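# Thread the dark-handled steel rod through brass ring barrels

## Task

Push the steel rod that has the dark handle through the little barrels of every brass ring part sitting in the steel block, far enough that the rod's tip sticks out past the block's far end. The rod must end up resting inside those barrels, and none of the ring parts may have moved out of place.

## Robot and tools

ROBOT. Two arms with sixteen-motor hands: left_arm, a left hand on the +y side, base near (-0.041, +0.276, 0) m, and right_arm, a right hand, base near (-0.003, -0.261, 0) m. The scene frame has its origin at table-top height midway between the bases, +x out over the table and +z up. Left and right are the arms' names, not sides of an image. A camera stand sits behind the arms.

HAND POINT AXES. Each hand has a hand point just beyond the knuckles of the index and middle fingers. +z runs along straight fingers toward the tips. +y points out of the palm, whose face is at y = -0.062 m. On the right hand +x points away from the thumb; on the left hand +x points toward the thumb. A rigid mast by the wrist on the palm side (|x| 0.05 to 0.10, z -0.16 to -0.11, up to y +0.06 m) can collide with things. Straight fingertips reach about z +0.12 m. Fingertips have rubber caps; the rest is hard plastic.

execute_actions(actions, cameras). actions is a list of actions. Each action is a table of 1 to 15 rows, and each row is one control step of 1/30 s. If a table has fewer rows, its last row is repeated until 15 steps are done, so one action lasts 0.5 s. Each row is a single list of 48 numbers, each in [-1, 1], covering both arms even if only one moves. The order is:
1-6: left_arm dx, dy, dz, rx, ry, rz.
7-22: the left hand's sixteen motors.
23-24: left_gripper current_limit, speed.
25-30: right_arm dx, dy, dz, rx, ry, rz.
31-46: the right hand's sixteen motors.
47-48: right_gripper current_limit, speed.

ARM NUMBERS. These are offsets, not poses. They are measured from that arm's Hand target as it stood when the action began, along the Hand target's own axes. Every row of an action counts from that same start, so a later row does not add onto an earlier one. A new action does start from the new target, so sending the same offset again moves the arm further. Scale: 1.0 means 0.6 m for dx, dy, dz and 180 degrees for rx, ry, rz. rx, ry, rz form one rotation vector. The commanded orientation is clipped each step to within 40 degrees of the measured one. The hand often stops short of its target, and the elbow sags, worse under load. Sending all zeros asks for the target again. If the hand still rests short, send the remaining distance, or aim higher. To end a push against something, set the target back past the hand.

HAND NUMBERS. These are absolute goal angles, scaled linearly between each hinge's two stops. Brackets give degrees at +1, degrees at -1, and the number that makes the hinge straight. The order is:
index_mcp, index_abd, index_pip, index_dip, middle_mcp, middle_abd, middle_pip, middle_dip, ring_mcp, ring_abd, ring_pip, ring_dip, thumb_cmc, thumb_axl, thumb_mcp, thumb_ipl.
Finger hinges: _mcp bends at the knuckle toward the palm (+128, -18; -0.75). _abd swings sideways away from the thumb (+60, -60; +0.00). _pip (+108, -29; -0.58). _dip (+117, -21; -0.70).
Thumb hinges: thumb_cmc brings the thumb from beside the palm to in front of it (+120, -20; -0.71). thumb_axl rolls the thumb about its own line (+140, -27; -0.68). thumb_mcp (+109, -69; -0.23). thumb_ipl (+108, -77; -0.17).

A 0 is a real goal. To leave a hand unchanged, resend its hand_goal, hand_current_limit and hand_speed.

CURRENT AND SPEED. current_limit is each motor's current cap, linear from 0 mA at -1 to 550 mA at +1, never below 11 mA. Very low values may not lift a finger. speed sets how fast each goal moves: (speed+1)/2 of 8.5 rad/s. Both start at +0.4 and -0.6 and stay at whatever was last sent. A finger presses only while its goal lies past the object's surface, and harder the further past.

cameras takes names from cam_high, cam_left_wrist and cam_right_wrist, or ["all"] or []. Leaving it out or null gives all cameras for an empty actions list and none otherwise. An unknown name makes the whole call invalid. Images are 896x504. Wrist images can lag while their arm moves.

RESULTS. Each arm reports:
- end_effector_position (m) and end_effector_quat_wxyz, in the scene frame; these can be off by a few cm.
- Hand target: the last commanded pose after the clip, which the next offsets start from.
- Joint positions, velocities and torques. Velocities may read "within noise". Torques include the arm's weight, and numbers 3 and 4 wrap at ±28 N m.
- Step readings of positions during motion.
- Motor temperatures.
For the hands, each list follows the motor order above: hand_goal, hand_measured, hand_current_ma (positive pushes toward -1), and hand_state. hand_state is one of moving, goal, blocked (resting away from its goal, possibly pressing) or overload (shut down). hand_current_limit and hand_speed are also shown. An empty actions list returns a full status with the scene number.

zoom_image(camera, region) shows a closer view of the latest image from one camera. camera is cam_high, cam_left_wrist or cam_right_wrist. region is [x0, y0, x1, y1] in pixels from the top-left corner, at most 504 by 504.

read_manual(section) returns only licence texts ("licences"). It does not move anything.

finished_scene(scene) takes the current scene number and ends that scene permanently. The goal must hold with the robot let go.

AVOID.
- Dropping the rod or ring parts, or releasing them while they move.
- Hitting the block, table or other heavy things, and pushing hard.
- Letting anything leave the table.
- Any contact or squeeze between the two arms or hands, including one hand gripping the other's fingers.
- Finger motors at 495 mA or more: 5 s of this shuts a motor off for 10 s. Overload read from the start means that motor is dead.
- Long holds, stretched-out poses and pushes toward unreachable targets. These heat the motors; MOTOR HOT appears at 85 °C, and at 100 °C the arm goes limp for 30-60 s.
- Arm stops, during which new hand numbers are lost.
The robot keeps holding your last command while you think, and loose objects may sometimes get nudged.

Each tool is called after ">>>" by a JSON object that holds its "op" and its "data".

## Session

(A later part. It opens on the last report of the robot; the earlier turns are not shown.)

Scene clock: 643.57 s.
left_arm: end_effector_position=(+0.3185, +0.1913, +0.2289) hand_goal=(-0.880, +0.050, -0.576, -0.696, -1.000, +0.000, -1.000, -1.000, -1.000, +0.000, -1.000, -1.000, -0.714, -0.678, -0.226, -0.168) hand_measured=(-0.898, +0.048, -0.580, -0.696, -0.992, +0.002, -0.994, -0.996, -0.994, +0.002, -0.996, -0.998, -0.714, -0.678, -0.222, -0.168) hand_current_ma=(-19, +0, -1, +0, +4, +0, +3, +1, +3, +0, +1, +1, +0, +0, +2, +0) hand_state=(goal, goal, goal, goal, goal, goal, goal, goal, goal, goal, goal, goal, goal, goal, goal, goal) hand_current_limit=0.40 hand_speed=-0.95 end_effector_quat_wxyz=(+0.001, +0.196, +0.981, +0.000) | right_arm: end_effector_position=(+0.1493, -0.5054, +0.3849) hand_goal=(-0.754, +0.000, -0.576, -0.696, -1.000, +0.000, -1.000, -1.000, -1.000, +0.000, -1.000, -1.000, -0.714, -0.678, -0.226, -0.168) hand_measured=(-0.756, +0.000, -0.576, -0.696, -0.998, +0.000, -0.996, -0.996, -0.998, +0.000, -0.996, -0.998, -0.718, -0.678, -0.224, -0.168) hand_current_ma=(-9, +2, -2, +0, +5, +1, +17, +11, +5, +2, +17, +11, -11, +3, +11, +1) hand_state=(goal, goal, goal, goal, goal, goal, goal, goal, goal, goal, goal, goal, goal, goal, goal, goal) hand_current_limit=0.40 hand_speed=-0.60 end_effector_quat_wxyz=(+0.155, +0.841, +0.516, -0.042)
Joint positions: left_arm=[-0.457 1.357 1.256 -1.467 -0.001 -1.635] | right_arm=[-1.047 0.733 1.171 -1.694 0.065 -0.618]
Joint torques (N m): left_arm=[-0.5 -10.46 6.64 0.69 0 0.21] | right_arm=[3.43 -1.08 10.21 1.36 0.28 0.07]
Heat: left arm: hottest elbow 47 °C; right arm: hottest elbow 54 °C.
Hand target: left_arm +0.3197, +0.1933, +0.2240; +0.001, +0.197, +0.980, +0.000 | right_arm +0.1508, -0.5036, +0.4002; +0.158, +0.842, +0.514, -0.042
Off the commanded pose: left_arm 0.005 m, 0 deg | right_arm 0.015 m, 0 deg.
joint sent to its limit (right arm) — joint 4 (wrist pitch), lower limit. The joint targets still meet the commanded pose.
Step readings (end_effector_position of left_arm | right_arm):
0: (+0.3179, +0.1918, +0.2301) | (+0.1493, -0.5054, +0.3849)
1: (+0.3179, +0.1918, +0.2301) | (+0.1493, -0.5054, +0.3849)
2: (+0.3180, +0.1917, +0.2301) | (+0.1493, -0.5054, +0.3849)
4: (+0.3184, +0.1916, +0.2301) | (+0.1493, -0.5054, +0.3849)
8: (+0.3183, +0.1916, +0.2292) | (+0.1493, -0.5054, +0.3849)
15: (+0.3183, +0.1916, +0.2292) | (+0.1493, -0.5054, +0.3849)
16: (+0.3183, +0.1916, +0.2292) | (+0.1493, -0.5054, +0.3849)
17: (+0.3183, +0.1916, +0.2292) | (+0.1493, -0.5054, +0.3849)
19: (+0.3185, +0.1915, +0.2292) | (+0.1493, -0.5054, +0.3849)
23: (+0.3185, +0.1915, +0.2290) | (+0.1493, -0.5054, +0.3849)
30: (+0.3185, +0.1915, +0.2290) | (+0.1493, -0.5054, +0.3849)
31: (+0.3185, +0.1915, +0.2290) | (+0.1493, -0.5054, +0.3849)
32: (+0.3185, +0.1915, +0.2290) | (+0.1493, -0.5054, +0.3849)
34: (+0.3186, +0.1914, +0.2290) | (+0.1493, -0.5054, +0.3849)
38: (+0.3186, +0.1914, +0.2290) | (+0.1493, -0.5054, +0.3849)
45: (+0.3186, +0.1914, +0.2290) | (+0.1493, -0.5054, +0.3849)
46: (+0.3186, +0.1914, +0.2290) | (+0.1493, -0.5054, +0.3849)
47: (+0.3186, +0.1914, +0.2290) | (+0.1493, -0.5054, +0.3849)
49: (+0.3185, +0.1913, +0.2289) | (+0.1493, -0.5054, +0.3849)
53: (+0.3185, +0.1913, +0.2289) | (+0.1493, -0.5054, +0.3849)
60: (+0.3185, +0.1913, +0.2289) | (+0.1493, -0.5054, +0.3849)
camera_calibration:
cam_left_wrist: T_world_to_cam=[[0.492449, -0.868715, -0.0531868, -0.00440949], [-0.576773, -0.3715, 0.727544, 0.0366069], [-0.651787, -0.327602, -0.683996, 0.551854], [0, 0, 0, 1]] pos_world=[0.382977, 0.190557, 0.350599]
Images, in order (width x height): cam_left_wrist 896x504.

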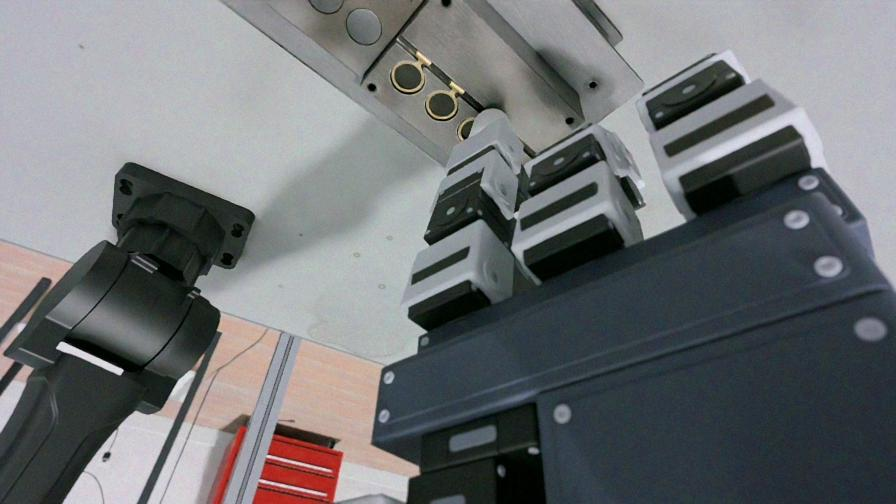

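>>> {"op": "execute_actions", "data": {"actions": [[[0,0,0,0,0,0,-0.86,0.05,-0.576,-0.696,-1,0,-1,-1,-1,0,-1,-1,-0.714,-0.678,-0.226,-0.168,0.4,-0.95,0,0,0,0,0,0,-0.754,0,-0.576,-0.696,-1,0,-1,-1,-1,0,-1,-1,-0.714,-0.678,-0.226,-0.168,0.4,-0.6]],[[0,0,0,0,0,0,-0.89,0.05,-0.576,-0.696,-1,0,-1,-1,-1,0,-1,-1,-0.714,-0.678,-0.226,-0.168,0.4,-0.93,0,0,0,0,0,0,-0.754,0,-0.576,-0.696,-1,0,-1,-1,-1,0,-1,-1,-0.714,-0.678,-0.226,-0.168,0.4,-0.6]],[[0,0,-0.022,0,-0.02,0,-0.9,0.05,-0.576,-0.696,-1,0,-1,-1,-1,0,-1,-1,-0.714,-0.678,-0.226,-0.168,0.4,-0.9,0,0,0,0,0,0,-0.754,0,-0.576,-0.696,-1,0,-1,-1,-1,0,-1,-1,-0.714,-0.678,-0.226,-0.168,0.4,-0.6]],[[0,0,-0.03,0,0,0,-0.9,-0.2,-0.576,-0.696,-1,0,-1,-1,-1,0,-1,-1,-0.714,-0.678,-0.226,-0.168,0.4,-0.6,0,0,0,0,0,0,-0.754,0,-0.576,-0.696,-1,0,-1,-1,-1,0,-1,-1,-0.714,-0.678,-0.226,-0.168,0.4,-0.6]]], "cameras": ["all"]}}

>>> {"op": "zoom_image", "data": {"camera": "cam_left_wrist", "region": [420, 40, 540, 140]}}

>>> {"op": "zoom_image", "data": {"camera": "cam_high", "region": [490, 210, 620, 310]}}

Scene clock: 646.60 s.
left_arm: end_effector_position=(+0.3112, +0.1952, +0.2390) hand_goal=(-0.900, -0.200, -0.576, -0.696, -1.000, +0.000, -1.000, -1.000, -1.000, +0.000, -1.000, -1.000, -0.714, -0.678, -0.226, -0.168) hand_measured=(-0.898, -0.196, -0.578, -0.698, -0.992, +0.002, -0.994, -0.996, -0.994, +0.002, -0.996, -0.998, -0.714, -0.678, -0.222, -0.168) hand_current_ma=(+1, +1, +0, -1, +4, +0, +3, +1, +3, +0, +1, +1, +0, +0, +2, +0) hand_state=(goal, goal, goal, goal, goal, goal, goal, goal, goal, goal, goal, goal, goal, goal, goal, goal) hand_current_limit=0.40 hand_speed=-0.60 end_effector_quat_wxyz=(+0.014, +0.196, +0.981, -0.003) | right_arm: end_effector_position=(+0.1493, -0.5054, +0.3849) hand_goal=(-0.754, +0.000, -0.576, -0.696, -1.000, +0.000, -1.000, -1.000, -1.000, +0.000, -1.000, -1.000, -0.714, -0.678, -0.226, -0.168) hand_measured=(-0.756, +0.000, -0.576, -0.696, -0.998, +0.000, -0.996, -0.996, -0.998, +0.000, -0.996, -0.998, -0.718, -0.678, -0.224, -0.168) hand_current_ma=(-9, +2, -2, +0, +5, +1, +17, +11, +5, +2, +17, +11, -11, +3, +11, +1) hand_state=(goal, goal, goal, goal, goal, goal, goal, goal, goal, goal, goal, goal, goal, goal, goal, goal) hand_current_limit=0.40 hand_speed=-0.60 end_effector_quat_wxyz=(+0.155, +0.841, +0.516, -0.042)
Joint positions: left_arm=[-0.457 1.316 1.245 -1.471 -0.002 -1.635] | right_arm=[-1.047 0.733 1.171 -1.694 0.065 -0.618]
Joint torques (N m): left_arm=[-0.56 -10.4 10.35 0.02 -0.11 0.14] | right_arm=[3.43 -0.56 10.17 1.29 0.26 0.06]
Heat: left arm: hottest elbow 47 °C; right arm: hottest elbow 54 °C.
Hand target: left_arm +0.3186, +0.1938, +0.2551; +0.032, +0.197, +0.980, -0.006 | right_arm +0.1508, -0.5036, +0.4002; +0.158, +0.842, +0.514, -0.042
Off the commanded pose: left_arm 0.018 m, 2 deg | right_arm 0.015 m, 0 deg.
joint sent to its limit (right arm) — joint 4 (wrist pitch), lower limit. The joint targets still meet the commanded pose.
Step readings (end_effector_position of left_arm | right_arm):
0: (+0.3185, +0.1913, +0.2289) | (+0.1493, -0.5054, +0.3849)
1: (+0.3185, +0.1913, +0.2289) | (+0.1493, -0.5054, +0.3849)
2: (+0.3185, +0.1912, +0.2289) | (+0.1493, -0.5054, +0.3849)
4: (+0.3184, +0.1911, +0.2288) | (+0.1493, -0.5054, +0.3849)
8: (+0.3184, +0.1911, +0.2288) | (+0.1493, -0.5054, +0.3849)
15: (+0.3184, +0.1911, +0.2288) | (+0.1493, -0.5054, +0.3849)
16: (+0.3184, +0.1911, +0.2288) | (+0.1493, -0.5054, +0.3849)
17: (+0.3184, +0.1911, +0.2288) | (+0.1493, -0.5054, +0.3849)
19: (+0.3184, +0.1911, +0.2288) | (+0.1493, -0.5054, +0.3849)
23: (+0.3184, +0.1911, +0.2288) | (+0.1493, -0.5054, +0.3849)
30: (+0.3184, +0.1911, +0.2288) | (+0.1493, -0.5054, +0.3849)
31: (+0.3185, +0.1910, +0.2289) | (+0.1493, -0.5054, +0.3849)
32: (+0.3187, +0.1911, +0.2291) | (+0.1493, -0.5054, +0.3849)
34: (+0.3183, +0.1913, +0.2298) | (+0.1493, -0.5054, +0.3849)
38: (+0.3183, +0.1916, +0.2342) | (+0.1493, -0.5054, +0.3849)
45: (+0.3184, +0.1916, +0.2376) | (+0.1493, -0.5054, +0.3849)
46: (+0.3184, +0.1916, +0.2376) | (+0.1493, -0.5054, +0.3849)
47: (+0.3184, +0.1916, +0.2376) | (+0.1493, -0.5054, +0.3849)
49: (+0.3167, +0.1925, +0.2378) | (+0.1493, -0.5054, +0.3849)
53: (+0.3129, +0.1944, +0.2383) | (+0.1493, -0.5054, +0.3849)
60: (+0.3113, +0.1952, +0.2390) | (+0.1493, -0.5054, +0.3849)
camera_calibration:
cam_left_wrist: T_world_to_cam=[[0.493482, -0.869159, -0.0322106, -0.00203543], [-0.594335, -0.364022, 0.717115, 0.0329784], [-0.635012, -0.33474, -0.69621, 0.554319], [0, 0, 0, 1]] pos_world=[0.372604, 0.195788, 0.362208]
cam_right_wrist: T_world_to_cam=[[0.218357, -0.914306, 0.341123, -0.597337], [-0.730161, 0.0788444, 0.678711, -0.161158], [-0.647445, -0.397276, -0.650375, 0.273833], [0, 0, 0, 1]] pos_world=[0.190053, -0.424655, 0.491239]

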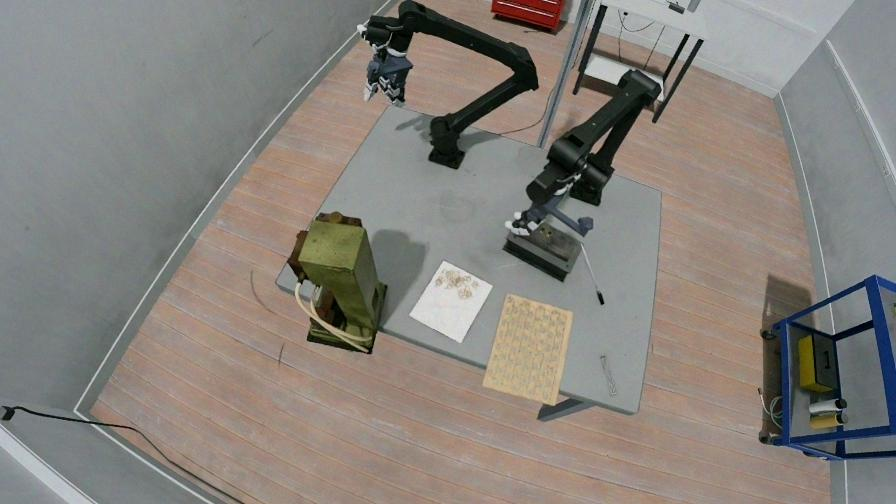

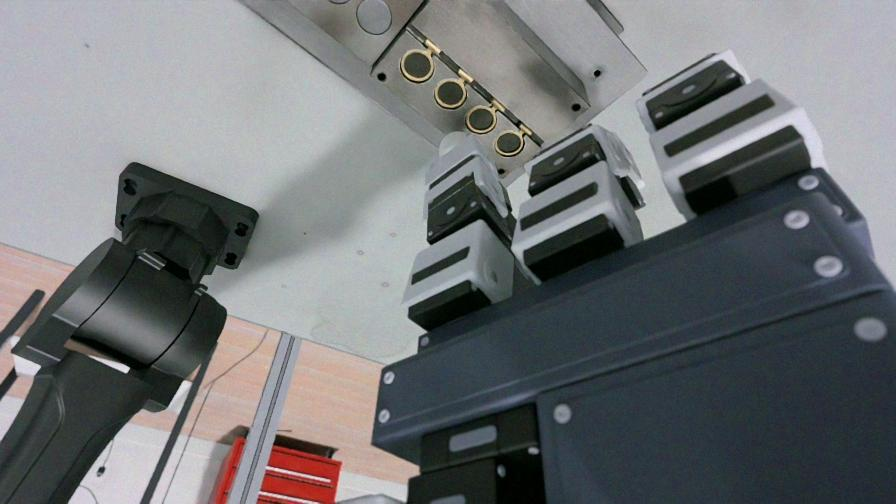

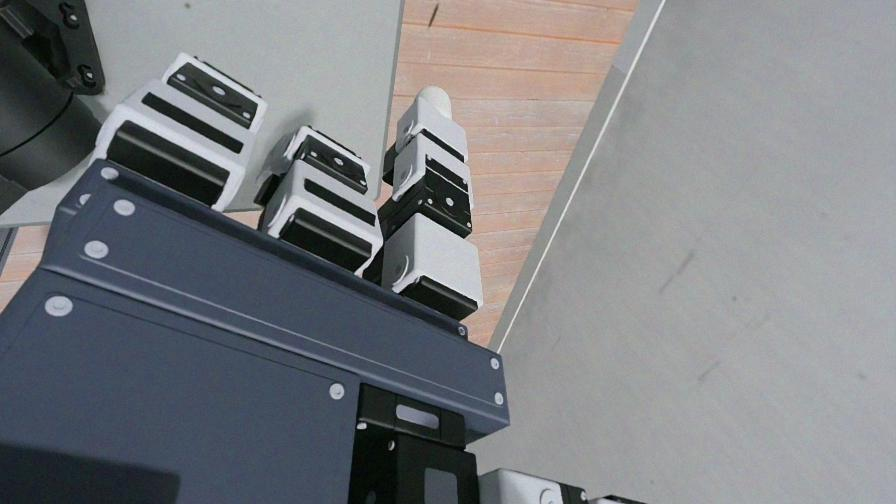

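Scaled by 4.200 from the camera's 896x504 image, which has a finer 1280x720 frame.

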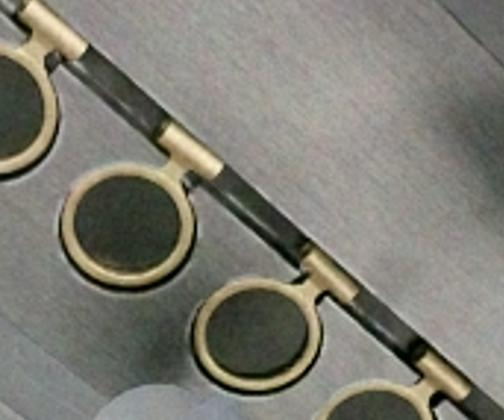

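Scaled by 3.877 from the camera's 896x504 image, which has a finer 1280x720 frame.

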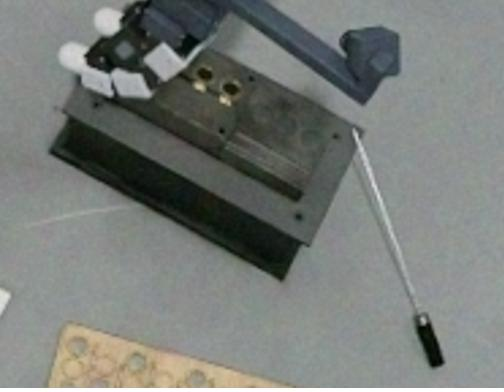

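>>> {"op": "execute_actions", "data": {"actions": [[[0,0,-0.03,0,0.007,0,-0.754,0,-0.576,-0.696,-1,0,-1,-1,-1,0,-1,-1,-0.714,-0.678,-0.226,-0.168,0.4,-0.8,0,0,0,0,0,0,-0.754,0,-0.576,-0.696,-1,0,-1,-1,-1,0,-1,-1,-0.714,-0.678,-0.226,-0.168,0.4,-0.6],[0,0,-0.06,0,0.014,0,-0.754,0,-0.576,-0.696,-1,0,-1,-1,-1,0,-1,-1,-0.714,-0.678,-0.226,-0.168,0.4,-0.8,0,0,0,0,0,0,-0.754,0,-0.576,-0.696,-1,0,-1,-1,-1,0,-1,-1,-0.714,-0.678,-0.226,-0.168,0.4,-0.6],[0,0,-0.0833,0,0.02,0,-0.754,0,-0.576,-0.696,-1,0,-1,-1,-1,0,-1,-1,-0.714,-0.678,-0.226,-0.168,0.4,-0.8,0,0,0,0,0,0,-0.754,0,-0.576,-0.696,-1,0,-1,-1,-1,0,-1,-1,-0.714,-0.678,-0.226,-0.168,0.4,-0.6]],[[0.01,0.024,-0.006,0,0,0,-0.754,0,-0.576,-0.696,-1,0,-1,-1,-1,0,-1,-1,-0.714,-0.678,-0.226,-0.168,0.4,-0.8,0,0,0,0,0,0,-0.754,0,-0.576,-0.696,-1,0,-1,-1,-1,0,-1,-1,-0.714,-0.678,-0.226,-0.168,0.4,-0.6],[0.02,0.049,-0.012,0,0,0,-0.754,0,-0.576,-0.696,-1,0,-1,-1,-1,0,-1,-1,-0.714,-0.678,-0.226,-0.168,0.4,-0.8,0,0,0,0,0,0,-0.754,0,-0.576,-0.696,-1,0,-1,-1,-1,0,-1,-1,-0.714,-0.678,-0.226,-0.168,0.4,-0.6],[0.03,0.073,-0.018,0,0,0,-0.754,0,-0.576,-0.696,-1,0,-1,-1,-1,0,-1,-1,-0.714,-0.678,-0.226,-0.168,0.4,-0.8,0,0,0,0,0,0,-0.754,0,-0.576,-0.696,-1,0,-1,-1,-1,0,-1,-1,-0.714,-0.678,-0.226,-0.168,0.4,-0.6],[0.038,0.0974,-0.024,0,0,0,-0.754,0,-0.576,-0.696,-1,0,-1,-1,-1,0,-1,-1,-0.714,-0.678,-0.226,-0.168,0.4,-0.8,0,0,0,0,0,0,-0.754,0,-0.576,-0.696,-1,0,-1,-1,-1,0,-1,-1,-0.714,-0.678,-0.226,-0.168,0.4,-0.6]],[[0.01,0.024,-0.006,0,0,0,-0.754,0,-0.576,-0.696,-1,0,-1,-1,-1,0,-1,-1,-0.714,-0.678,-0.226,-0.168,0.4,-0.8,0,0,0,0,0,0,-0.754,0,-0.576,-0.696,-1,0,-1,-1,-1,0,-1,-1,-0.714,-0.678,-0.226,-0.168,0.4,-0.6],[0.02,0.049,-0.012,0,0,0,-0.754,0,-0.576,-0.696,-1,0,-1,-1,-1,0,-1,-1,-0.714,-0.678,-0.226,-0.168,0.4,-0.8,0,0,0,0,0,0,-0.754,0,-0.576,-0.696,-1,0,-1,-1,-1,0,-1,-1,-0.714,-0.678,-0.226,-0.168,0.4,-0.6],[0.03,0.073,-0.018,0,0,0,-0.754,0,-0.576,-0.696,-1,0,-1,-1,-1,0,-1,-1,-0.714,-0.678,-0.226,-0.168,0.4,-0.8,0,0,0,0,0,0,-0.754,0,-0.576,-0.696,-1,0,-1,-1,-1,0,-1,-1,-0.714,-0.678,-0.226,-0.168,0.4,-0.6],[0.038,0.0974,-0.024,0,0,0,-0.754,0,-0.576,-0.696,-1,0,-1,-1,-1,0,-1,-1,-0.714,-0.678,-0.226,-0.168,0.4,-0.8,0,0,0,0,0,0,-0.754,0,-0.576,-0.696,-1,0,-1,-1,-1,0,-1,-1,-0.714,-0.678,-0.226,-0.168,0.4,-0.6]],[[0.02,0.05,0,0,0,0,-0.754,0,-0.576,-0.696,-1,0,-1,-1,-1,0,-1,-1,-0.714,-0.678,-0.226,-0.168,0.4,-0.8,0,0,0,0,0,0,-0.754,0,-0.576,-0.696,-1,0,-1,-1,-1,0,-1,-1,-0.714,-0.678,-0.226,-0.168,0.4,-0.6],[0.037,0.097,0,0,0,0,-0.754,0,-0.576,-0.696,-1,0,-1,-1,-1,0,-1,-1,-0.714,-0.678,-0.226,-0.168,0.4,-0.8,0,0,0,0,0,0,-0.754,0,-0.576,-0.696,-1,0,-1,-1,-1,0,-1,-1,-0.714,-0.678,-0.226,-0.168,0.4,-0.6]],[[0,0,0,0,0,0.03,-0.754,0,-0.576,-0.696,-1,0,-1,-1,-1,0,-1,-1,-0.714,-0.678,-0.226,-0.168,0.4,-0.8,0,0,0,0,0,0,-0.754,0,-0.576,-0.696,-1,0,-1,-1,-1,0,-1,-1,-0.714,-0.678,-0.226,-0.168,0.4,-0.6],[0,0,0,0,0,0.06,-0.754,0,-0.576,-0.696,-1,0,-1,-1,-1,0,-1,-1,-0.714,-0.678,-0.226,-0.168,0.4,-0.8,0,0,0,0,0,0,-0.754,0,-0.576,-0.696,-1,0,-1,-1,-1,0,-1,-1,-0.714,-0.678,-0.226,-0.168,0.4,-0.6],[0,0,0,0,0,0.086,-0.754,0,-0.576,-0.696,-1,0,-1,-1,-1,0,-1,-1,-0.714,-0.678,-0.226,-0.168,0.4,-0.8,0,0,0,0,0,0,-0.754,0,-0.576,-0.696,-1,0,-1,-1,-1,0,-1,-1,-0.714,-0.678,-0.226,-0.168,0.4,-0.6]],[[0,0,0,0,0,0.03,-0.754,0,-0.576,-0.696,-1,0,-1,-1,-1,0,-1,-1,-0.714,-0.678,-0.226,-0.168,0.4,-0.8,0,0,0,0,0,0,-0.754,0,-0.576,-0.696,-1,0,-1,-1,-1,0,-1,-1,-0.714,-0.678,-0.226,-0.168,0.4,-0.6],[0,0,0,0,0,0.06,-0.754,0,-0.576,-0.696,-1,0,-1,-1,-1,0,-1,-1,-0.714,-0.678,-0.226,-0.168,0.4,-0.8,0,0,0,0,0,0,-0.754,0,-0.576,-0.696,-1,0,-1,-1,-1,0,-1,-1,-0.714,-0.678,-0.226,-0.168,0.4,-0.6],[0,0,0,0,0,0.086,-0.754,0,-0.576,-0.696,-1,0,-1,-1,-1,0,-1,-1,-0.714,-0.678,-0.226,-0.168,0.4,-0.8,0,0,0,0,0,0,-0.754,0,-0.576,-0.696,-1,0,-1,-1,-1,0,-1,-1,-0.714,-0.678,-0.226,-0.168,0.4,-0.6]]], "cameras": ["cam_high", "cam_left_wrist"]}}

>>> {"op": "zoom_image", "data": {"camera": "cam_high", "region": [490, 190, 640, 320]}}

Scene clock: 658.60 s.
left_arm: end_effector_position=(+0.3239, +0.3808, +0.3354) hand_goal=(-0.754, +0.000, -0.576, -0.696, -1.000, +0.000, -1.000, -1.000, -1.000, +0.000, -1.000, -1.000, -0.714, -0.678, -0.226, -0.168) hand_measured=(-0.754, -0.002, -0.578, -0.698, -0.994, +0.002, -0.994, -0.996, -0.994, +0.002, -0.996, -0.998, -0.714, -0.678, -0.222, -0.168) hand_current_ma=(+0, -1, +0, -1, +4, +0, +3, +1, +3, +0, +1, +1, +0, +0, +2, +0) hand_state=(goal, goal, goal, goal, goal, goal, goal, goal, goal, goal, goal, goal, goal, goal, goal, goal) hand_current_limit=0.40 hand_speed=-0.80 end_effector_quat_wxyz=(+0.028, +0.448, +0.893, +0.024) | right_arm: end_effector_position=(+0.1493, -0.5054, +0.3849) hand_goal=(-0.754, +0.000, -0.576, -0.696, -1.000, +0.000, -1.000, -1.000, -1.000, +0.000, -1.000, -1.000, -0.714, -0.678, -0.226, -0.168) hand_measured=(-0.756, +0.000, -0.576, -0.696, -0.998, +0.000, -0.996, -0.996, -0.998, +0.000, -0.996, -0.998, -0.718, -0.678, -0.224, -0.168) hand_current_ma=(-9, +2, -2, +0, +5, +1, +17, +11, +5, +2, +17, +11, -11, +3, +11, +1) hand_state=(goal, goal, goal, goal, goal, goal, goal, goal, goal, goal, goal, goal, goal, goal, goal, goal) hand_current_limit=0.40 hand_speed=-0.60 end_effector_quat_wxyz=(+0.155, +0.841, +0.516, -0.042)
Joint positions: left_arm=[0.111 1.127 1.326 -1.697 -0.01 -0.531] | right_arm=[-1.047 0.733 1.171 -1.694 0.065 -0.618]
Joint torques (N m): left_arm=[0.09 -6.83 7.16 0.27 -0.01 0.21] | right_arm=[2.96 -1.2 10.07 1.31 0.27 0.03]
Heat: left arm: hottest elbow 48 °C; right arm: hottest elbow 54 °C.
Hand target: left_arm +0.3208, +0.3827, +0.3337; +0.001, +0.452, +0.892, +0.000 | right_arm +0.1508, -0.5036, +0.4002; +0.158, +0.842, +0.514, -0.042
Off the commanded pose: left_arm 0.004 m, 4 deg | right_arm 0.015 m, 0 deg.
joint sent to its limit (left arm) — joint 4 (wrist pitch), lower limit. The joint targets are off in orientation, not in position.
joint sent to its limit (right arm) — joint 4 (wrist pitch), lower limit. The joint targets still meet the commanded pose.
Step readings (end_effector_position of left_arm | right_arm):
0: (+0.3112, +0.1952, +0.2390) | (+0.1493, -0.5054, +0.3849)
1: (+0.3109, +0.1953, +0.2390) | (+0.1493, -0.5054, +0.3849)
2: (+0.3100, +0.1958, +0.2400) | (+0.1493, -0.5054, +0.3849)
4: (+0.3052, +0.1982, +0.2477) | (+0.1493, -0.5054, +0.3849)
8: (+0.3045, +0.1986, +0.2781) | (+0.1493, -0.5054, +0.3849)
15: (+0.3058, +0.1980, +0.2988) | (+0.1493, -0.5054, +0.3849)
16: (+0.3053, +0.1983, +0.2985) | (+0.1493, -0.5054, +0.3849)
17: (+0.3053, +0.1993, +0.2982) | (+0.1493, -0.5054, +0.3849)
19: (+0.3057, +0.2044, +0.2983) | (+0.1493, -0.5054, +0.3849)
23: (+0.3091, +0.2348, +0.3016) | (+0.1493, -0.5054, +0.3849)
30: (+0.3106, +0.2591, +0.3084) | (+0.1493, -0.5054, +0.3849)
31: (+0.3109, +0.2589, +0.3084) | (+0.1493, -0.5054, +0.3849)
32: (+0.3115, +0.2595, +0.3084) | (+0.1493, -0.5054, +0.3849)
34: (+0.3130, +0.2640, +0.3094) | (+0.1493, -0.5054, +0.3849)
38: (+0.3140, +0.2960, +0.3182) | (+0.1493, -0.5054, +0.3849)
45: (+0.3124, +0.3209, +0.3278) | (+0.1493, -0.5054, +0.3849)
46: (+0.3130, +0.3205, +0.3276) | (+0.1493, -0.5054, +0.3849)
47: (+0.3137, +0.3217, +0.3275) | (+0.1493, -0.5054, +0.3849)
49: (+0.3152, +0.3314, +0.3274) | (+0.1493, -0.5054, +0.3849)
53: (+0.3134, +0.3687, +0.3280) | (+0.1493, -0.5054, +0.3849)
60: (+0.3148, +0.3829, +0.3281) | (+0.1493, -0.5054, +0.3849)
61: (+0.3153, +0.3828, +0.3281) | (+0.1493, -0.5054, +0.3849)
62: (+0.3163, +0.3827, +0.3282) | (+0.1493, -0.5054, +0.3849)
64: (+0.3195, +0.3822, +0.3285) | (+0.1493, -0.5054, +0.3849)
68: (+0.3200, +0.3805, +0.3295) | (+0.1493, -0.5054, +0.3849)
75: (+0.3209, +0.3812, +0.3362) | (+0.1493, -0.5054, +0.3849)
76: (+0.3214, +0.3814, +0.3361) | (+0.1493, -0.5054, +0.3849)
77: (+0.3221, +0.3812, +0.3356) | (+0.1493, -0.5054, +0.3849)
79: (+0.3224, +0.3810, +0.3327) | (+0.1493, -0.5054, +0.3849)
83: (+0.3192, +0.3819, +0.3289) | (+0.1493, -0.5054, +0.3849)
90: (+0.3208, +0.3826, +0.3353) | (+0.1493, -0.5054, +0.3849)
camera_calibration:
cam_left_wrist: T_world_to_cam=[[-0.0161457, -0.997123, -0.0740613, 0.383952], [-0.734396, -0.0384396, 0.677632, -0.0263882], [-0.678529, 0.0653312, -0.731663, 0.565245], [0, 0, 0, 1]] pos_world=[0.370355, 0.344905, 0.459887]
Images, in order (width x height): cam_high 896x504, cam_left_wrist 896x504.

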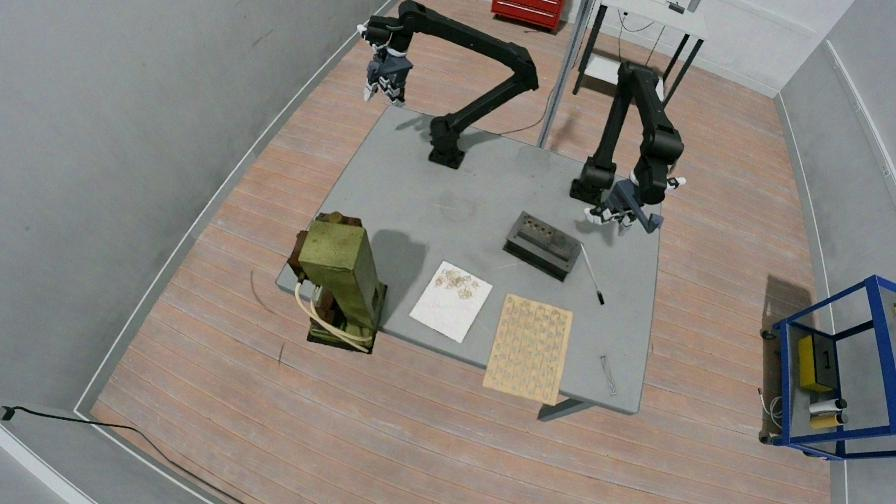

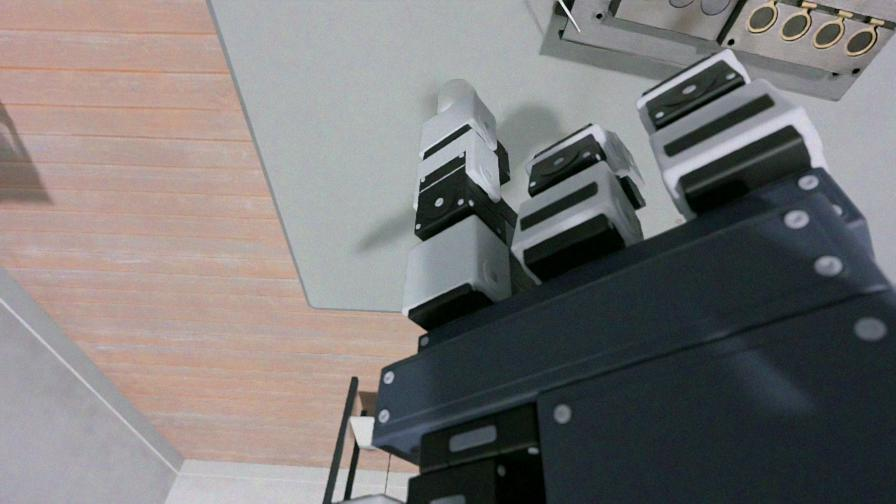

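Scaled by 3.360 from the camera's 896x504 image, which has a finer 1280x720 frame.

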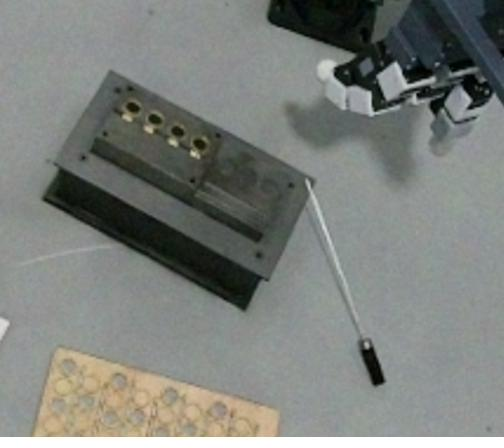

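>>> {"op": "execute_actions", "data": {"actions": [[[-0.012,0.028,0.01,0,0,0,-0.66,0,-0.45,-0.535,-0.58,0,-0.431,-0.54,-1,0.5,-1,-1,-0.714,-0.678,-0.226,-0.168,0.4,-0.8,0,0,0,0,0,0,-0.754,0,-0.576,-0.696,-1,0,-1,-1,-1,0,-1,-1,-0.714,-0.678,-0.226,-0.168,0.4,-0.6],[-0.025,0.056,0.02,0,0,0,-0.66,0,-0.45,-0.535,-0.58,0,-0.431,-0.54,-1,0.5,-1,-1,-0.714,-0.678,-0.226,-0.168,0.4,-0.8,0,0,0,0,0,0,-0.754,0,-0.576,-0.696,-1,0,-1,-1,-1,0,-1,-1,-0.714,-0.678,-0.226,-0.168,0.4,-0.6],[-0.037,0.0844,0.03,0,0,0,-0.66,0,-0.45,-0.535,-0.58,0,-0.431,-0.54,-1,0.5,-1,-1,-0.714,-0.678,-0.226,-0.168,0.4,-0.8,0,0,0,0,0,0,-0.754,0,-0.576,-0.696,-1,0,-1,-1,-1,0,-1,-1,-0.714,-0.678,-0.226,-0.168,0.4,-0.6]],[[0,0,0.03,0,0,0,-0.66,0,-0.45,-0.535,-0.58,0,-0.431,-0.54,-1,0.5,-1,-1,-0.714,-0.678,-0.226,-0.168,0.4,-0.8,0,0,0,0,0,0,-0.754,0,-0.576,-0.696,-1,0,-1,-1,-1,0,-1,-1,-0.714,-0.678,-0.226,-0.168,0.4,-0.6]]], "cameras": ["cam_high", "cam_left_wrist"]}}

>>> {"op": "zoom_image", "data": {"camera": "cam_high", "region": [530, 200, 680, 330]}}

Scene clock: 663.07 s.
left_arm: end_effector_position=(+0.3719, +0.3924, +0.2930) hand_goal=(-0.660, +0.000, -0.450, -0.536, -0.580, +0.000, -0.432, -0.540, -1.000, +0.500, -1.000, -1.000, -0.714, -0.678, -0.226, -0.168) hand_measured=(-0.662, -0.002, -0.452, -0.538, -0.582, +0.002, -0.436, -0.544, -0.994, +0.494, -0.996, -0.998, -0.714, -0.678, -0.222, -0.168) hand_current_ma=(+0, -1, -1, -1, -1, +0, -2, -1, +3, -2, +1, +1, +0, +0, +2, +0) hand_state=(goal, goal, goal, goal, goal, goal, goal, goal, goal, goal, goal, goal, goal, goal, goal, goal) hand_current_limit=0.40 hand_speed=-0.80 end_effector_quat_wxyz=(-0.007, +0.451, +0.893, -0.004) | right_arm: end_effector_position=(+0.1493, -0.5054, +0.3849) hand_goal=(-0.754, +0.000, -0.576, -0.696, -1.000, +0.000, -1.000, -1.000, -1.000, +0.000, -1.000, -1.000, -0.714, -0.678, -0.226, -0.168) hand_measured=(-0.756, +0.000, -0.576, -0.696, -0.998, +0.000, -0.996, -0.996, -0.998, +0.000, -0.996, -0.998, -0.718, -0.678, -0.224, -0.168) hand_current_ma=(-9, +2, -2, +0, +5, +1, +17, +11, +5, +2, +17, +11, -11, +3, +11, +1) hand_state=(goal, goal, goal, goal, goal, goal, goal, goal, goal, goal, goal, goal, goal, goal, goal, goal) hand_current_limit=0.40 hand_speed=-0.60 end_effector_quat_wxyz=(+0.155, +0.841, +0.516, -0.042)
Joint positions: left_arm=[0.134 1.296 1.37 -1.66 -0.001 -0.504] | right_arm=[-1.047 0.733 1.171 -1.694 0.065 -0.618]
Joint torques (N m): left_arm=[0.15 -9.76 8.18 0.58 -0.03 0.16] | right_arm=[2.9 -1.44 10.1 1.18 0.23 0.07]
Motor temperatures (°C): left_arm=[27 32 48 24 28 25] | right_arm=[29 23 55 25 24 27]
Heat: left arm: hottest elbow 48 °C; right arm: hottest elbow 55 °C.
Hand target: left_arm +0.3748, +0.3948, +0.2978; +0.001, +0.452, +0.892, +0.000 | right_arm +0.1508, -0.5036, +0.4002; +0.158, +0.842, +0.514, -0.042
Off the commanded pose: left_arm 0.006 m, 1 deg | right_arm 0.015 m, 0 deg.
joint sent to its limit (right arm) — joint 4 (wrist pitch), lower limit. The joint targets still meet the commanded pose.
Step readings (end_effector_position of left_arm | right_arm):
0: (+0.3239, +0.3808, +0.3354) | (+0.1493, -0.5054, +0.3849)
1: (+0.3239, +0.3808, +0.3354) | (+0.1493, -0.5054, +0.3849)
2: (+0.3242, +0.3808, +0.3349) | (+0.1493, -0.5054, +0.3849)
4: (+0.3269, +0.3816, +0.3315) | (+0.1493, -0.5054, +0.3849)
8: (+0.3479, +0.3882, +0.3130) | (+0.1493, -0.5054, +0.3849)
15: (+0.3625, +0.3913, +0.2884) | (+0.1493, -0.5054, +0.3849)
16: (+0.3631, +0.3913, +0.2894) | (+0.1493, -0.5054, +0.3849)
17: (+0.3637, +0.3913, +0.2906) | (+0.1493, -0.5054, +0.3849)
19: (+0.3657, +0.3915, +0.2916) | (+0.1493, -0.5054, +0.3849)
23: (+0.3703, +0.3922, +0.2927) | (+0.1493, -0.5054, +0.3849)
30: (+0.3718, +0.3924, +0.2930) | (+0.1493, -0.5054, +0.3849)
camera_calibration:
cam_left_wrist: T_world_to_cam=[[-0.0265481, -0.998188, -0.0539913, 0.391533], [-0.672858, -0.0221003, 0.739442, -0.0093845], [-0.739295, 0.0559593, -0.671052, 0.574646], [0, 0, 0, 1]] pos_world=[0.428913, 0.35846, 0.413696]
Images, in order (width x height): cam_high 896x504, cam_left_wrist 896x504.

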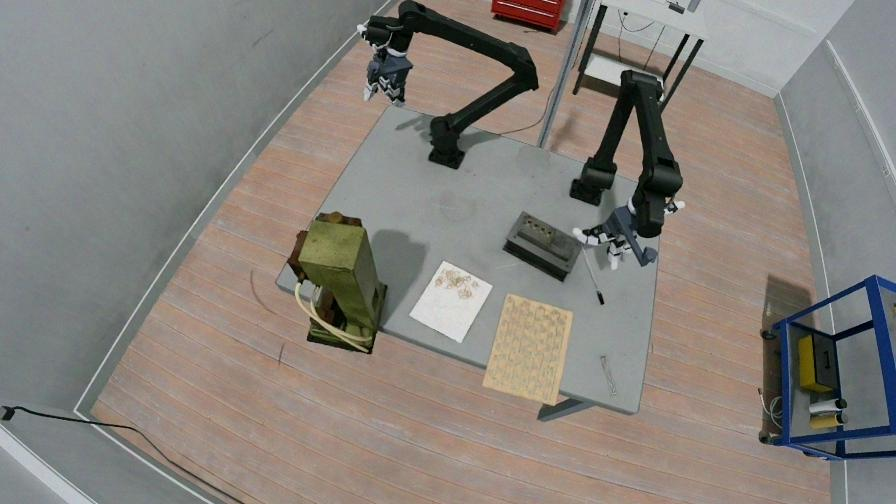

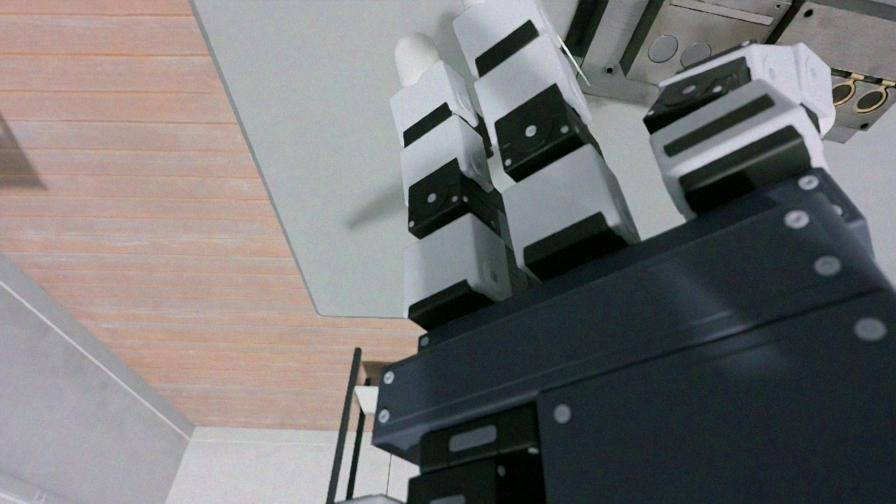

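Scaled by 3.360 from the camera's 896x504 image, which has a finer 1280x720 frame.

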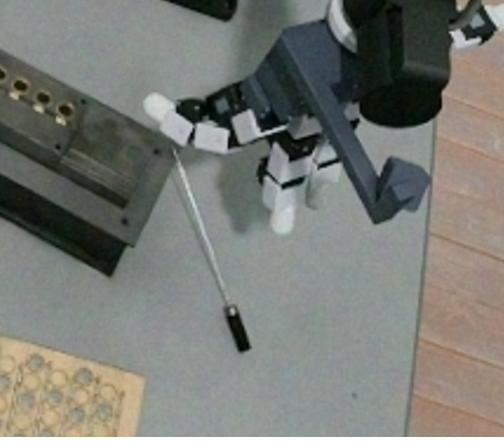

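>>> {"op": "execute_actions", "data": {"actions": [[[-0.01,0.035,0.02,0,0,0,-0.66,0,-0.45,-0.535,-0.58,0,-0.431,-0.54,-1,0.5,-1,-1,-0.714,-0.678,-0.226,-0.168,0.4,-0.8,0,0,0,0,0,0,-0.754,0,-0.576,-0.696,-1,0,-1,-1,-1,0,-1,-1,-0.714,-0.678,-0.226,-0.168,0.4,-0.6],[-0.02,0.07,0.045,0,0,0,-0.66,0,-0.45,-0.535,-0.58,0,-0.431,-0.54,-1,0.5,-1,-1,-0.714,-0.678,-0.226,-0.168,0.4,-0.8,0,0,0,0,0,0,-0.754,0,-0.576,-0.696,-1,0,-1,-1,-1,0,-1,-1,-0.714,-0.678,-0.226,-0.168,0.4,-0.6]],[[0,0,0.04,0,0,0,-0.66,0,-0.45,-0.535,-0.58,0,-0.431,-0.54,-1,0.5,-1,-1,-0.714,-0.678,-0.226,-0.168,0.4,-0.8,0,0,0,0,0,0,-0.754,0,-0.576,-0.696,-1,0,-1,-1,-1,0,-1,-1,-0.714,-0.678,-0.226,-0.168,0.4,-0.6],[0,0,0.083,0,0,0,-0.66,0,-0.45,-0.535,-0.58,0,-0.431,-0.54,-1,0.5,-1,-1,-0.714,-0.678,-0.226,-0.168,0.4,-0.8,0,0,0,0,0,0,-0.754,0,-0.576,-0.696,-1,0,-1,-1,-1,0,-1,-1,-0.714,-0.678,-0.226,-0.168,0.4,-0.6]]], "cameras": ["cam_high", "cam_left_wrist"]}}

>>> {"op": "zoom_image", "data": {"camera": "cam_high", "region": [530, 200, 680, 330]}}

Scene clock: 669.70 s.
left_arm: end_effector_position=(+0.4134, +0.4077, +0.2276) hand_goal=(-0.660, +0.000, -0.450, -0.536, -0.580, +0.000, -0.432, -0.540, -1.000, +0.500, -1.000, -1.000, -0.714, -0.678, -0.226, -0.168) hand_measured=(-0.662, -0.002, -0.452, -0.538, -0.582, +0.002, -0.436, -0.544, -0.994, +0.494, -0.996, -0.998, -0.714, -0.678, -0.222, -0.168) hand_current_ma=(+0, -1, -1, -1, -1, +0, -1, -1, +3, -2, +1, +1, +0, +0, +2, +0) hand_state=(goal, goal, goal, goal, goal, goal, goal, goal, goal, goal, goal, goal, goal, goal, goal, goal) hand_current_limit=0.40 hand_speed=-0.80 end_effector_quat_wxyz=(+0.004, +0.450, +0.893, +0.003) | right_arm: end_effector_position=(+0.1493, -0.5054, +0.3849) hand_goal=(-0.754, +0.000, -0.576, -0.696, -1.000, +0.000, -1.000, -1.000, -1.000, +0.000, -1.000, -1.000, -0.714, -0.678, -0.226, -0.168) hand_measured=(-0.756, +0.000, -0.576, -0.696, -0.998, +0.000, -0.996, -0.996, -0.998, +0.000, -0.996, -0.998, -0.718, -0.678, -0.224, -0.168) hand_current_ma=(-9, +2, -2, +0, +5, +1, +17, +11, +5, +2, +17, +11, -11, +3, +11, +1) hand_state=(goal, goal, goal, goal, goal, goal, goal, goal, goal, goal, goal, goal, goal, goal, goal, goal) hand_current_limit=0.40 hand_speed=-0.60 end_effector_quat_wxyz=(+0.155, +0.841, +0.516, -0.042)
Joint positions: left_arm=[0.158 1.396 1.289 -1.454 -0.001 -0.482] | right_arm=[-1.047 0.733 1.171 -1.694 0.065 -0.618]
Joint torques (N m): left_arm=[-0.44 -9.76 7.28 0.58 0 0.19] | right_arm=[3.25 -1.26 10.14 1.26 0.22 0.09]
Motor temperatures (°C): left_arm=[27 32 47 24 28 25] | right_arm=[29 23 55 25 24 27]
Heat: left arm: hottest elbow 47 °C; right arm: hottest elbow 55 °C.
Hand target: left_arm +0.4158, +0.4100, +0.2210; +0.001, +0.452, +0.892, +0.000 | right_arm +0.1508, -0.5036, +0.4002; +0.158, +0.842, +0.514, -0.042
Off the commanded pose: left_arm 0.007 m, 1 deg | right_arm 0.015 m, 0 deg.
joint sent to its limit (right arm) — joint 4 (wrist pitch), lower limit. The joint targets still meet the commanded pose.
Step readings (end_effector_position of left_arm | right_arm):
0: (+0.3719, +0.3924, +0.2930) | (+0.1493, -0.5054, +0.3849)
1: (+0.3720, +0.3926, +0.2931) | (+0.1493, -0.5054, +0.3849)
2: (+0.3730, +0.3927, +0.2931) | (+0.1493, -0.5054, +0.3849)
4: (+0.3786, +0.3947, +0.2916) | (+0.1493, -0.5054, +0.3849)
8: (+0.3939, +0.4026, +0.2751) | (+0.1493, -0.5054, +0.3849)
15: (+0.4036, +0.4063, +0.2555) | (+0.1493, -0.5054, +0.3849)
16: (+0.4037, +0.4063, +0.2555) | (+0.1493, -0.5054, +0.3849)
17: (+0.4052, +0.4065, +0.2558) | (+0.1493, -0.5054, +0.3849)
19: (+0.4111, +0.4074, +0.2537) | (+0.1493, -0.5054, +0.3849)
23: (+0.4132, +0.4077, +0.2363) | (+0.1493, -0.5054, +0.3849)
30: (+0.4125, +0.4076, +0.2273) | (+0.1493, -0.5054, +0.3849)
camera_calibration:
cam_left_wrist: T_world_to_cam=[[-0.0228625, -0.99809, -0.0573864, 0.403579], [-0.69111, -0.0256983, 0.722293, 0.0801432], [-0.722388, 0.0561737, -0.689202, 0.557491], [0, 0, 0, 1]] pos_world=[0.467339, 0.373552, 0.349497]
Images, in order (width x height): cam_high 896x504, cam_left_wrist 896x504.

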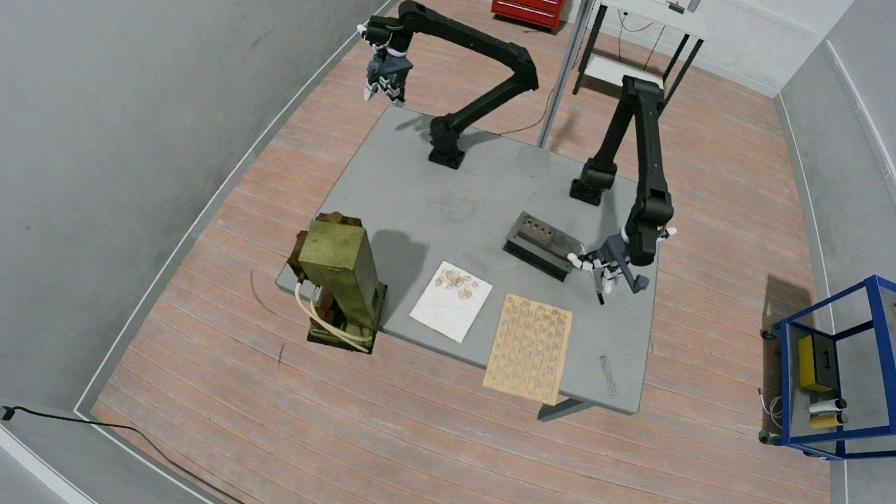

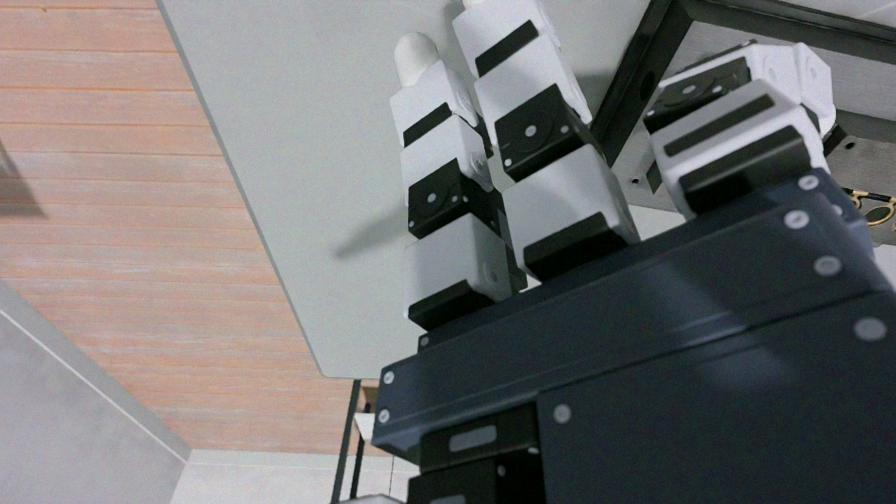

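Scaled by 3.360 from the camera's 896x504 image, which has a finer 1280x720 frame.

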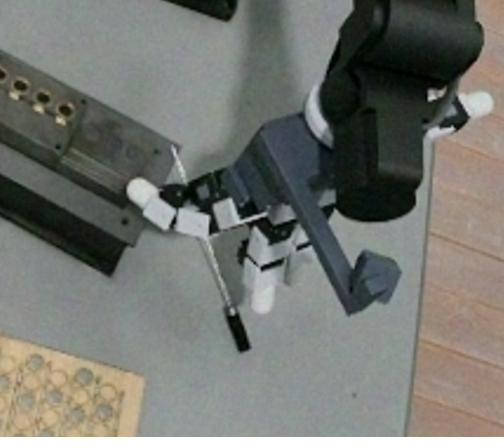

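>>> {"op": "execute_actions", "data": {"actions": [[[-0.0043,-0.0305,0,0,0,0,-0.66,0,-0.45,-0.535,-0.58,0,-0.431,-0.54,-0.5,0,-0.5,-0.5,-0.714,-0.678,-0.226,-0.168,0.4,-0.6,0,0,0,0,0,0,-0.754,0,-0.576,-0.696,-1,0,-1,-1,-1,0,-1,-1,-0.714,-0.678,-0.226,-0.168,0.4,-0.6]],[[0,0,0,0,0,0,-0.66,0,-0.45,-0.535,-0.58,0,-0.431,-0.54,0.07,0,0.3,0.17,-0.714,-0.678,-0.226,-0.168,0.4,-0.6,0,0,0,0,0,0,-0.754,0,-0.576,-0.696,-1,0,-1,-1,-1,0,-1,-1,-0.714,-0.678,-0.226,-0.168,0.4,-0.6]],[[0,0,0.03,0,0,0,-0.66,0,-0.45,-0.535,-0.58,0,-0.431,-0.54,0.07,0,0.3,0.17,-0.714,-0.678,-0.226,-0.168,0.4,-0.6,0,0,0,0,0,0,-0.754,0,-0.576,-0.696,-1,0,-1,-1,-1,0,-1,-1,-0.714,-0.678,-0.226,-0.168,0.4,-0.6],[0,0,0.055,0,0,0,-0.66,0,-0.45,-0.535,-0.58,0,-0.431,-0.54,0.07,0,0.3,0.17,-0.714,-0.678,-0.226,-0.168,0.4,-0.6,0,0,0,0,0,0,-0.754,0,-0.576,-0.696,-1,0,-1,-1,-1,0,-1,-1,-0.714,-0.678,-0.226,-0.168,0.4,-0.6]],[[0,0,0.015,0,0,0,-0.66,0,-0.45,-0.535,-0.58,0,-0.431,-0.54,0.07,0,0.3,0.17,-0.714,-0.678,-0.226,-0.168,0.4,-0.6,0,0,0,0,0,0,-0.754,0,-0.576,-0.696,-1,0,-1,-1,-1,0,-1,-1,-0.714,-0.678,-0.226,-0.168,0.4,-0.6]]], "cameras": ["cam_high", "cam_left_wrist"]}}

>>> {"op": "zoom_image", "data": {"camera": "cam_high", "region": [550, 230, 660, 325]}}

Scene clock: 675.67 s.
left_arm: end_effector_position=(+0.4012, +0.4000, +0.1871) hand_goal=(-0.660, +0.000, -0.450, -0.536, -0.580, +0.000, -0.432, -0.540, +0.070, +0.000, +0.300, +0.170, -0.714, -0.678, -0.226, -0.168) hand_measured=(-0.662, -0.002, -0.452, -0.538, -0.582, +0.002, -0.436, -0.544, +0.056, +0.002, +0.294, +0.168, -0.714, -0.678, -0.222, -0.168) hand_current_ma=(+0, -1, -1, -1, -1, +0, -1, -1, -12, +1, -3, -1, +0, +0, +2, +0) hand_state=(goal, goal, goal, goal, goal, goal, goal, goal, goal, goal, goal, goal, goal, goal, goal, goal) hand_current_limit=0.40 hand_speed=-0.60 end_effector_quat_wxyz=(+0.005, +0.453, +0.892, +0.004) | right_arm: end_effector_position=(+0.1493, -0.5054, +0.3849) hand_goal=(-0.754, +0.000, -0.576, -0.696, -1.000, +0.000, -1.000, -1.000, -1.000, +0.000, -1.000, -1.000, -0.714, -0.678, -0.226, -0.168) hand_measured=(-0.756, +0.000, -0.576, -0.696, -0.998, +0.000, -0.996, -0.996, -0.998, +0.000, -0.996, -0.998, -0.718, -0.678, -0.224, -0.168) hand_current_ma=(-9, +2, -2, +0, +5, +1, +17, +11, +5, +2, +17, +11, -11, +3, +11, +1) hand_state=(goal, goal, goal, goal, goal, goal, goal, goal, goal, goal, goal, goal, goal, goal, goal, goal) hand_current_limit=0.40 hand_speed=-0.60 end_effector_quat_wxyz=(+0.155, +0.841, +0.516, -0.042)
Joint positions: left_arm=[0.144 1.375 1.16 -1.342 0 -0.488] | right_arm=[-1.047 0.733 1.171 -1.694 0.065 -0.618]
Joint torques (N m): left_arm=[-1.14 -9 7.21 0.55 -0.14 -0.05] | right_arm=[3.19 -0.91 10.21 1.52 0.27 0.06]
Motor temperatures (°C): left_arm=[27 32 47 24 28 25] | right_arm=[29 23 55 25 24 27]
Heat: left arm: hottest elbow 47 °C; right arm: hottest elbow 55 °C.
Hand target: left_arm +0.4027, +0.3970, +0.1790; +0.001, +0.452, +0.892, +0.000 | right_arm +0.1508, -0.5036, +0.4002; +0.158, +0.842, +0.514, -0.042
Off the commanded pose: left_arm 0.009 m, 1 deg | right_arm 0.015 m, 0 deg.
joint sent to its limit (right arm) — joint 4 (wrist pitch), lower limit. The joint targets still meet the commanded pose.
Step readings (end_effector_position of left_arm | right_arm):
0: (+0.4134, +0.4077, +0.2276) | (+0.1493, -0.5054, +0.3849)
1: (+0.4135, +0.4077, +0.2276) | (+0.1493, -0.5054, +0.3849)
2: (+0.4131, +0.4076, +0.2269) | (+0.1493, -0.5054, +0.3849)
4: (+0.4107, +0.4069, +0.2238) | (+0.1493, -0.5054, +0.3849)
8: (+0.4044, +0.4030, +0.2170) | (+0.1493, -0.5054, +0.3849)
15: (+0.4032, +0.4002, +0.2185) | (+0.1493, -0.5054, +0.3849)
16: (+0.4031, +0.4002, +0.2189) | (+0.1493, -0.5054, +0.3849)
17: (+0.4031, +0.4002, +0.2190) | (+0.1493, -0.5054, +0.3849)
19: (+0.4031, +0.4002, +0.2192) | (+0.1493, -0.5054, +0.3849)
23: (+0.4030, +0.4002, +0.2192) | (+0.1493, -0.5054, +0.3849)
30: (+0.4030, +0.4002, +0.2192) | (+0.1493, -0.5054, +0.3849)
31: (+0.4030, +0.4002, +0.2191) | (+0.1493, -0.5054, +0.3849)
32: (+0.4033, +0.4003, +0.2182) | (+0.1493, -0.5054, +0.3849)
34: (+0.4042, +0.4004, +0.2132) | (+0.1493, -0.5054, +0.3849)
38: (+0.3998, +0.3997, +0.1969) | (+0.1493, -0.5054, +0.3849)
45: (+0.4003, +0.3998, +0.1927) | (+0.1493, -0.5054, +0.3849)
46: (+0.4006, +0.3999, +0.1928) | (+0.1493, -0.5054, +0.3849)
47: (+0.4009, +0.3999, +0.1926) | (+0.1493, -0.5054, +0.3849)
49: (+0.4019, +0.4001, +0.1915) | (+0.1493, -0.5054, +0.3849)
53: (+0.4010, +0.4000, +0.1879) | (+0.1493, -0.5054, +0.3849)
60: (+0.4011, +0.4000, +0.1870) | (+0.1493, -0.5054, +0.3849)
camera_calibration:
cam_left_wrist: T_world_to_cam=[[-0.0299259, -0.997888, -0.0576555, 0.396108], [-0.694003, -0.0207683, 0.719672, 0.100511], [-0.71935, 0.0615499, -0.691916, 0.518407], [0, 0, 0, 1]] pos_world=[0.454525, 0.365451, 0.309197]
Images, in order (width x height): cam_high 896x504, cam_left_wrist 896x504.

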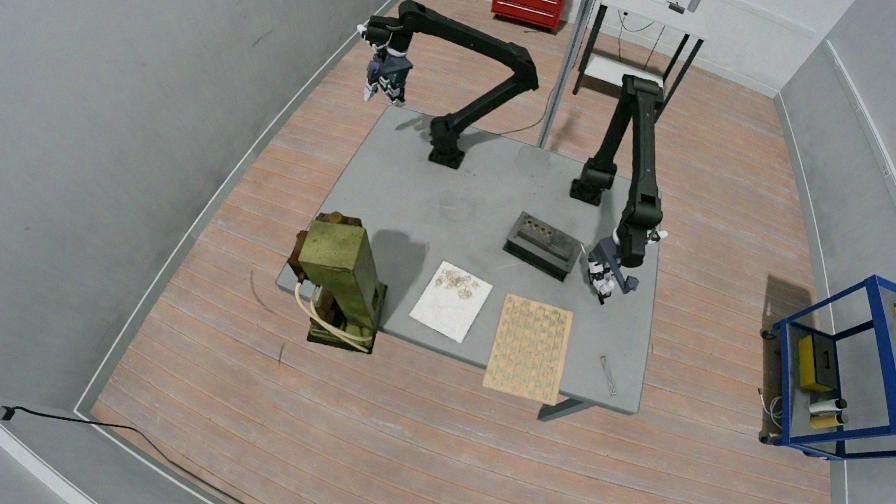

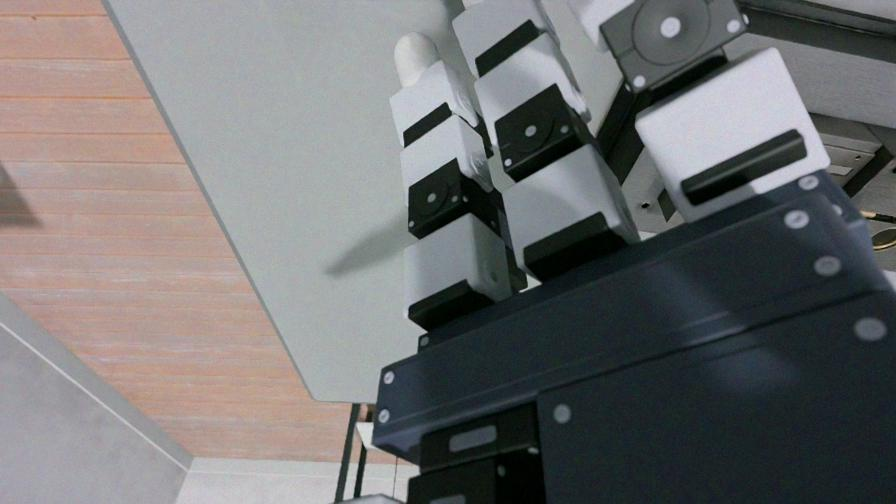

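Scaled by 4.582 from the camera's 896x504 image, which has a finer 1280x720 frame.

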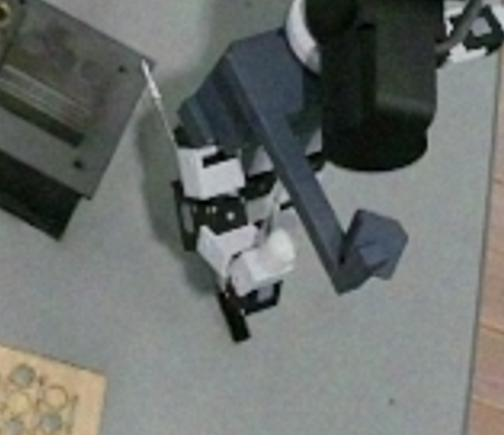

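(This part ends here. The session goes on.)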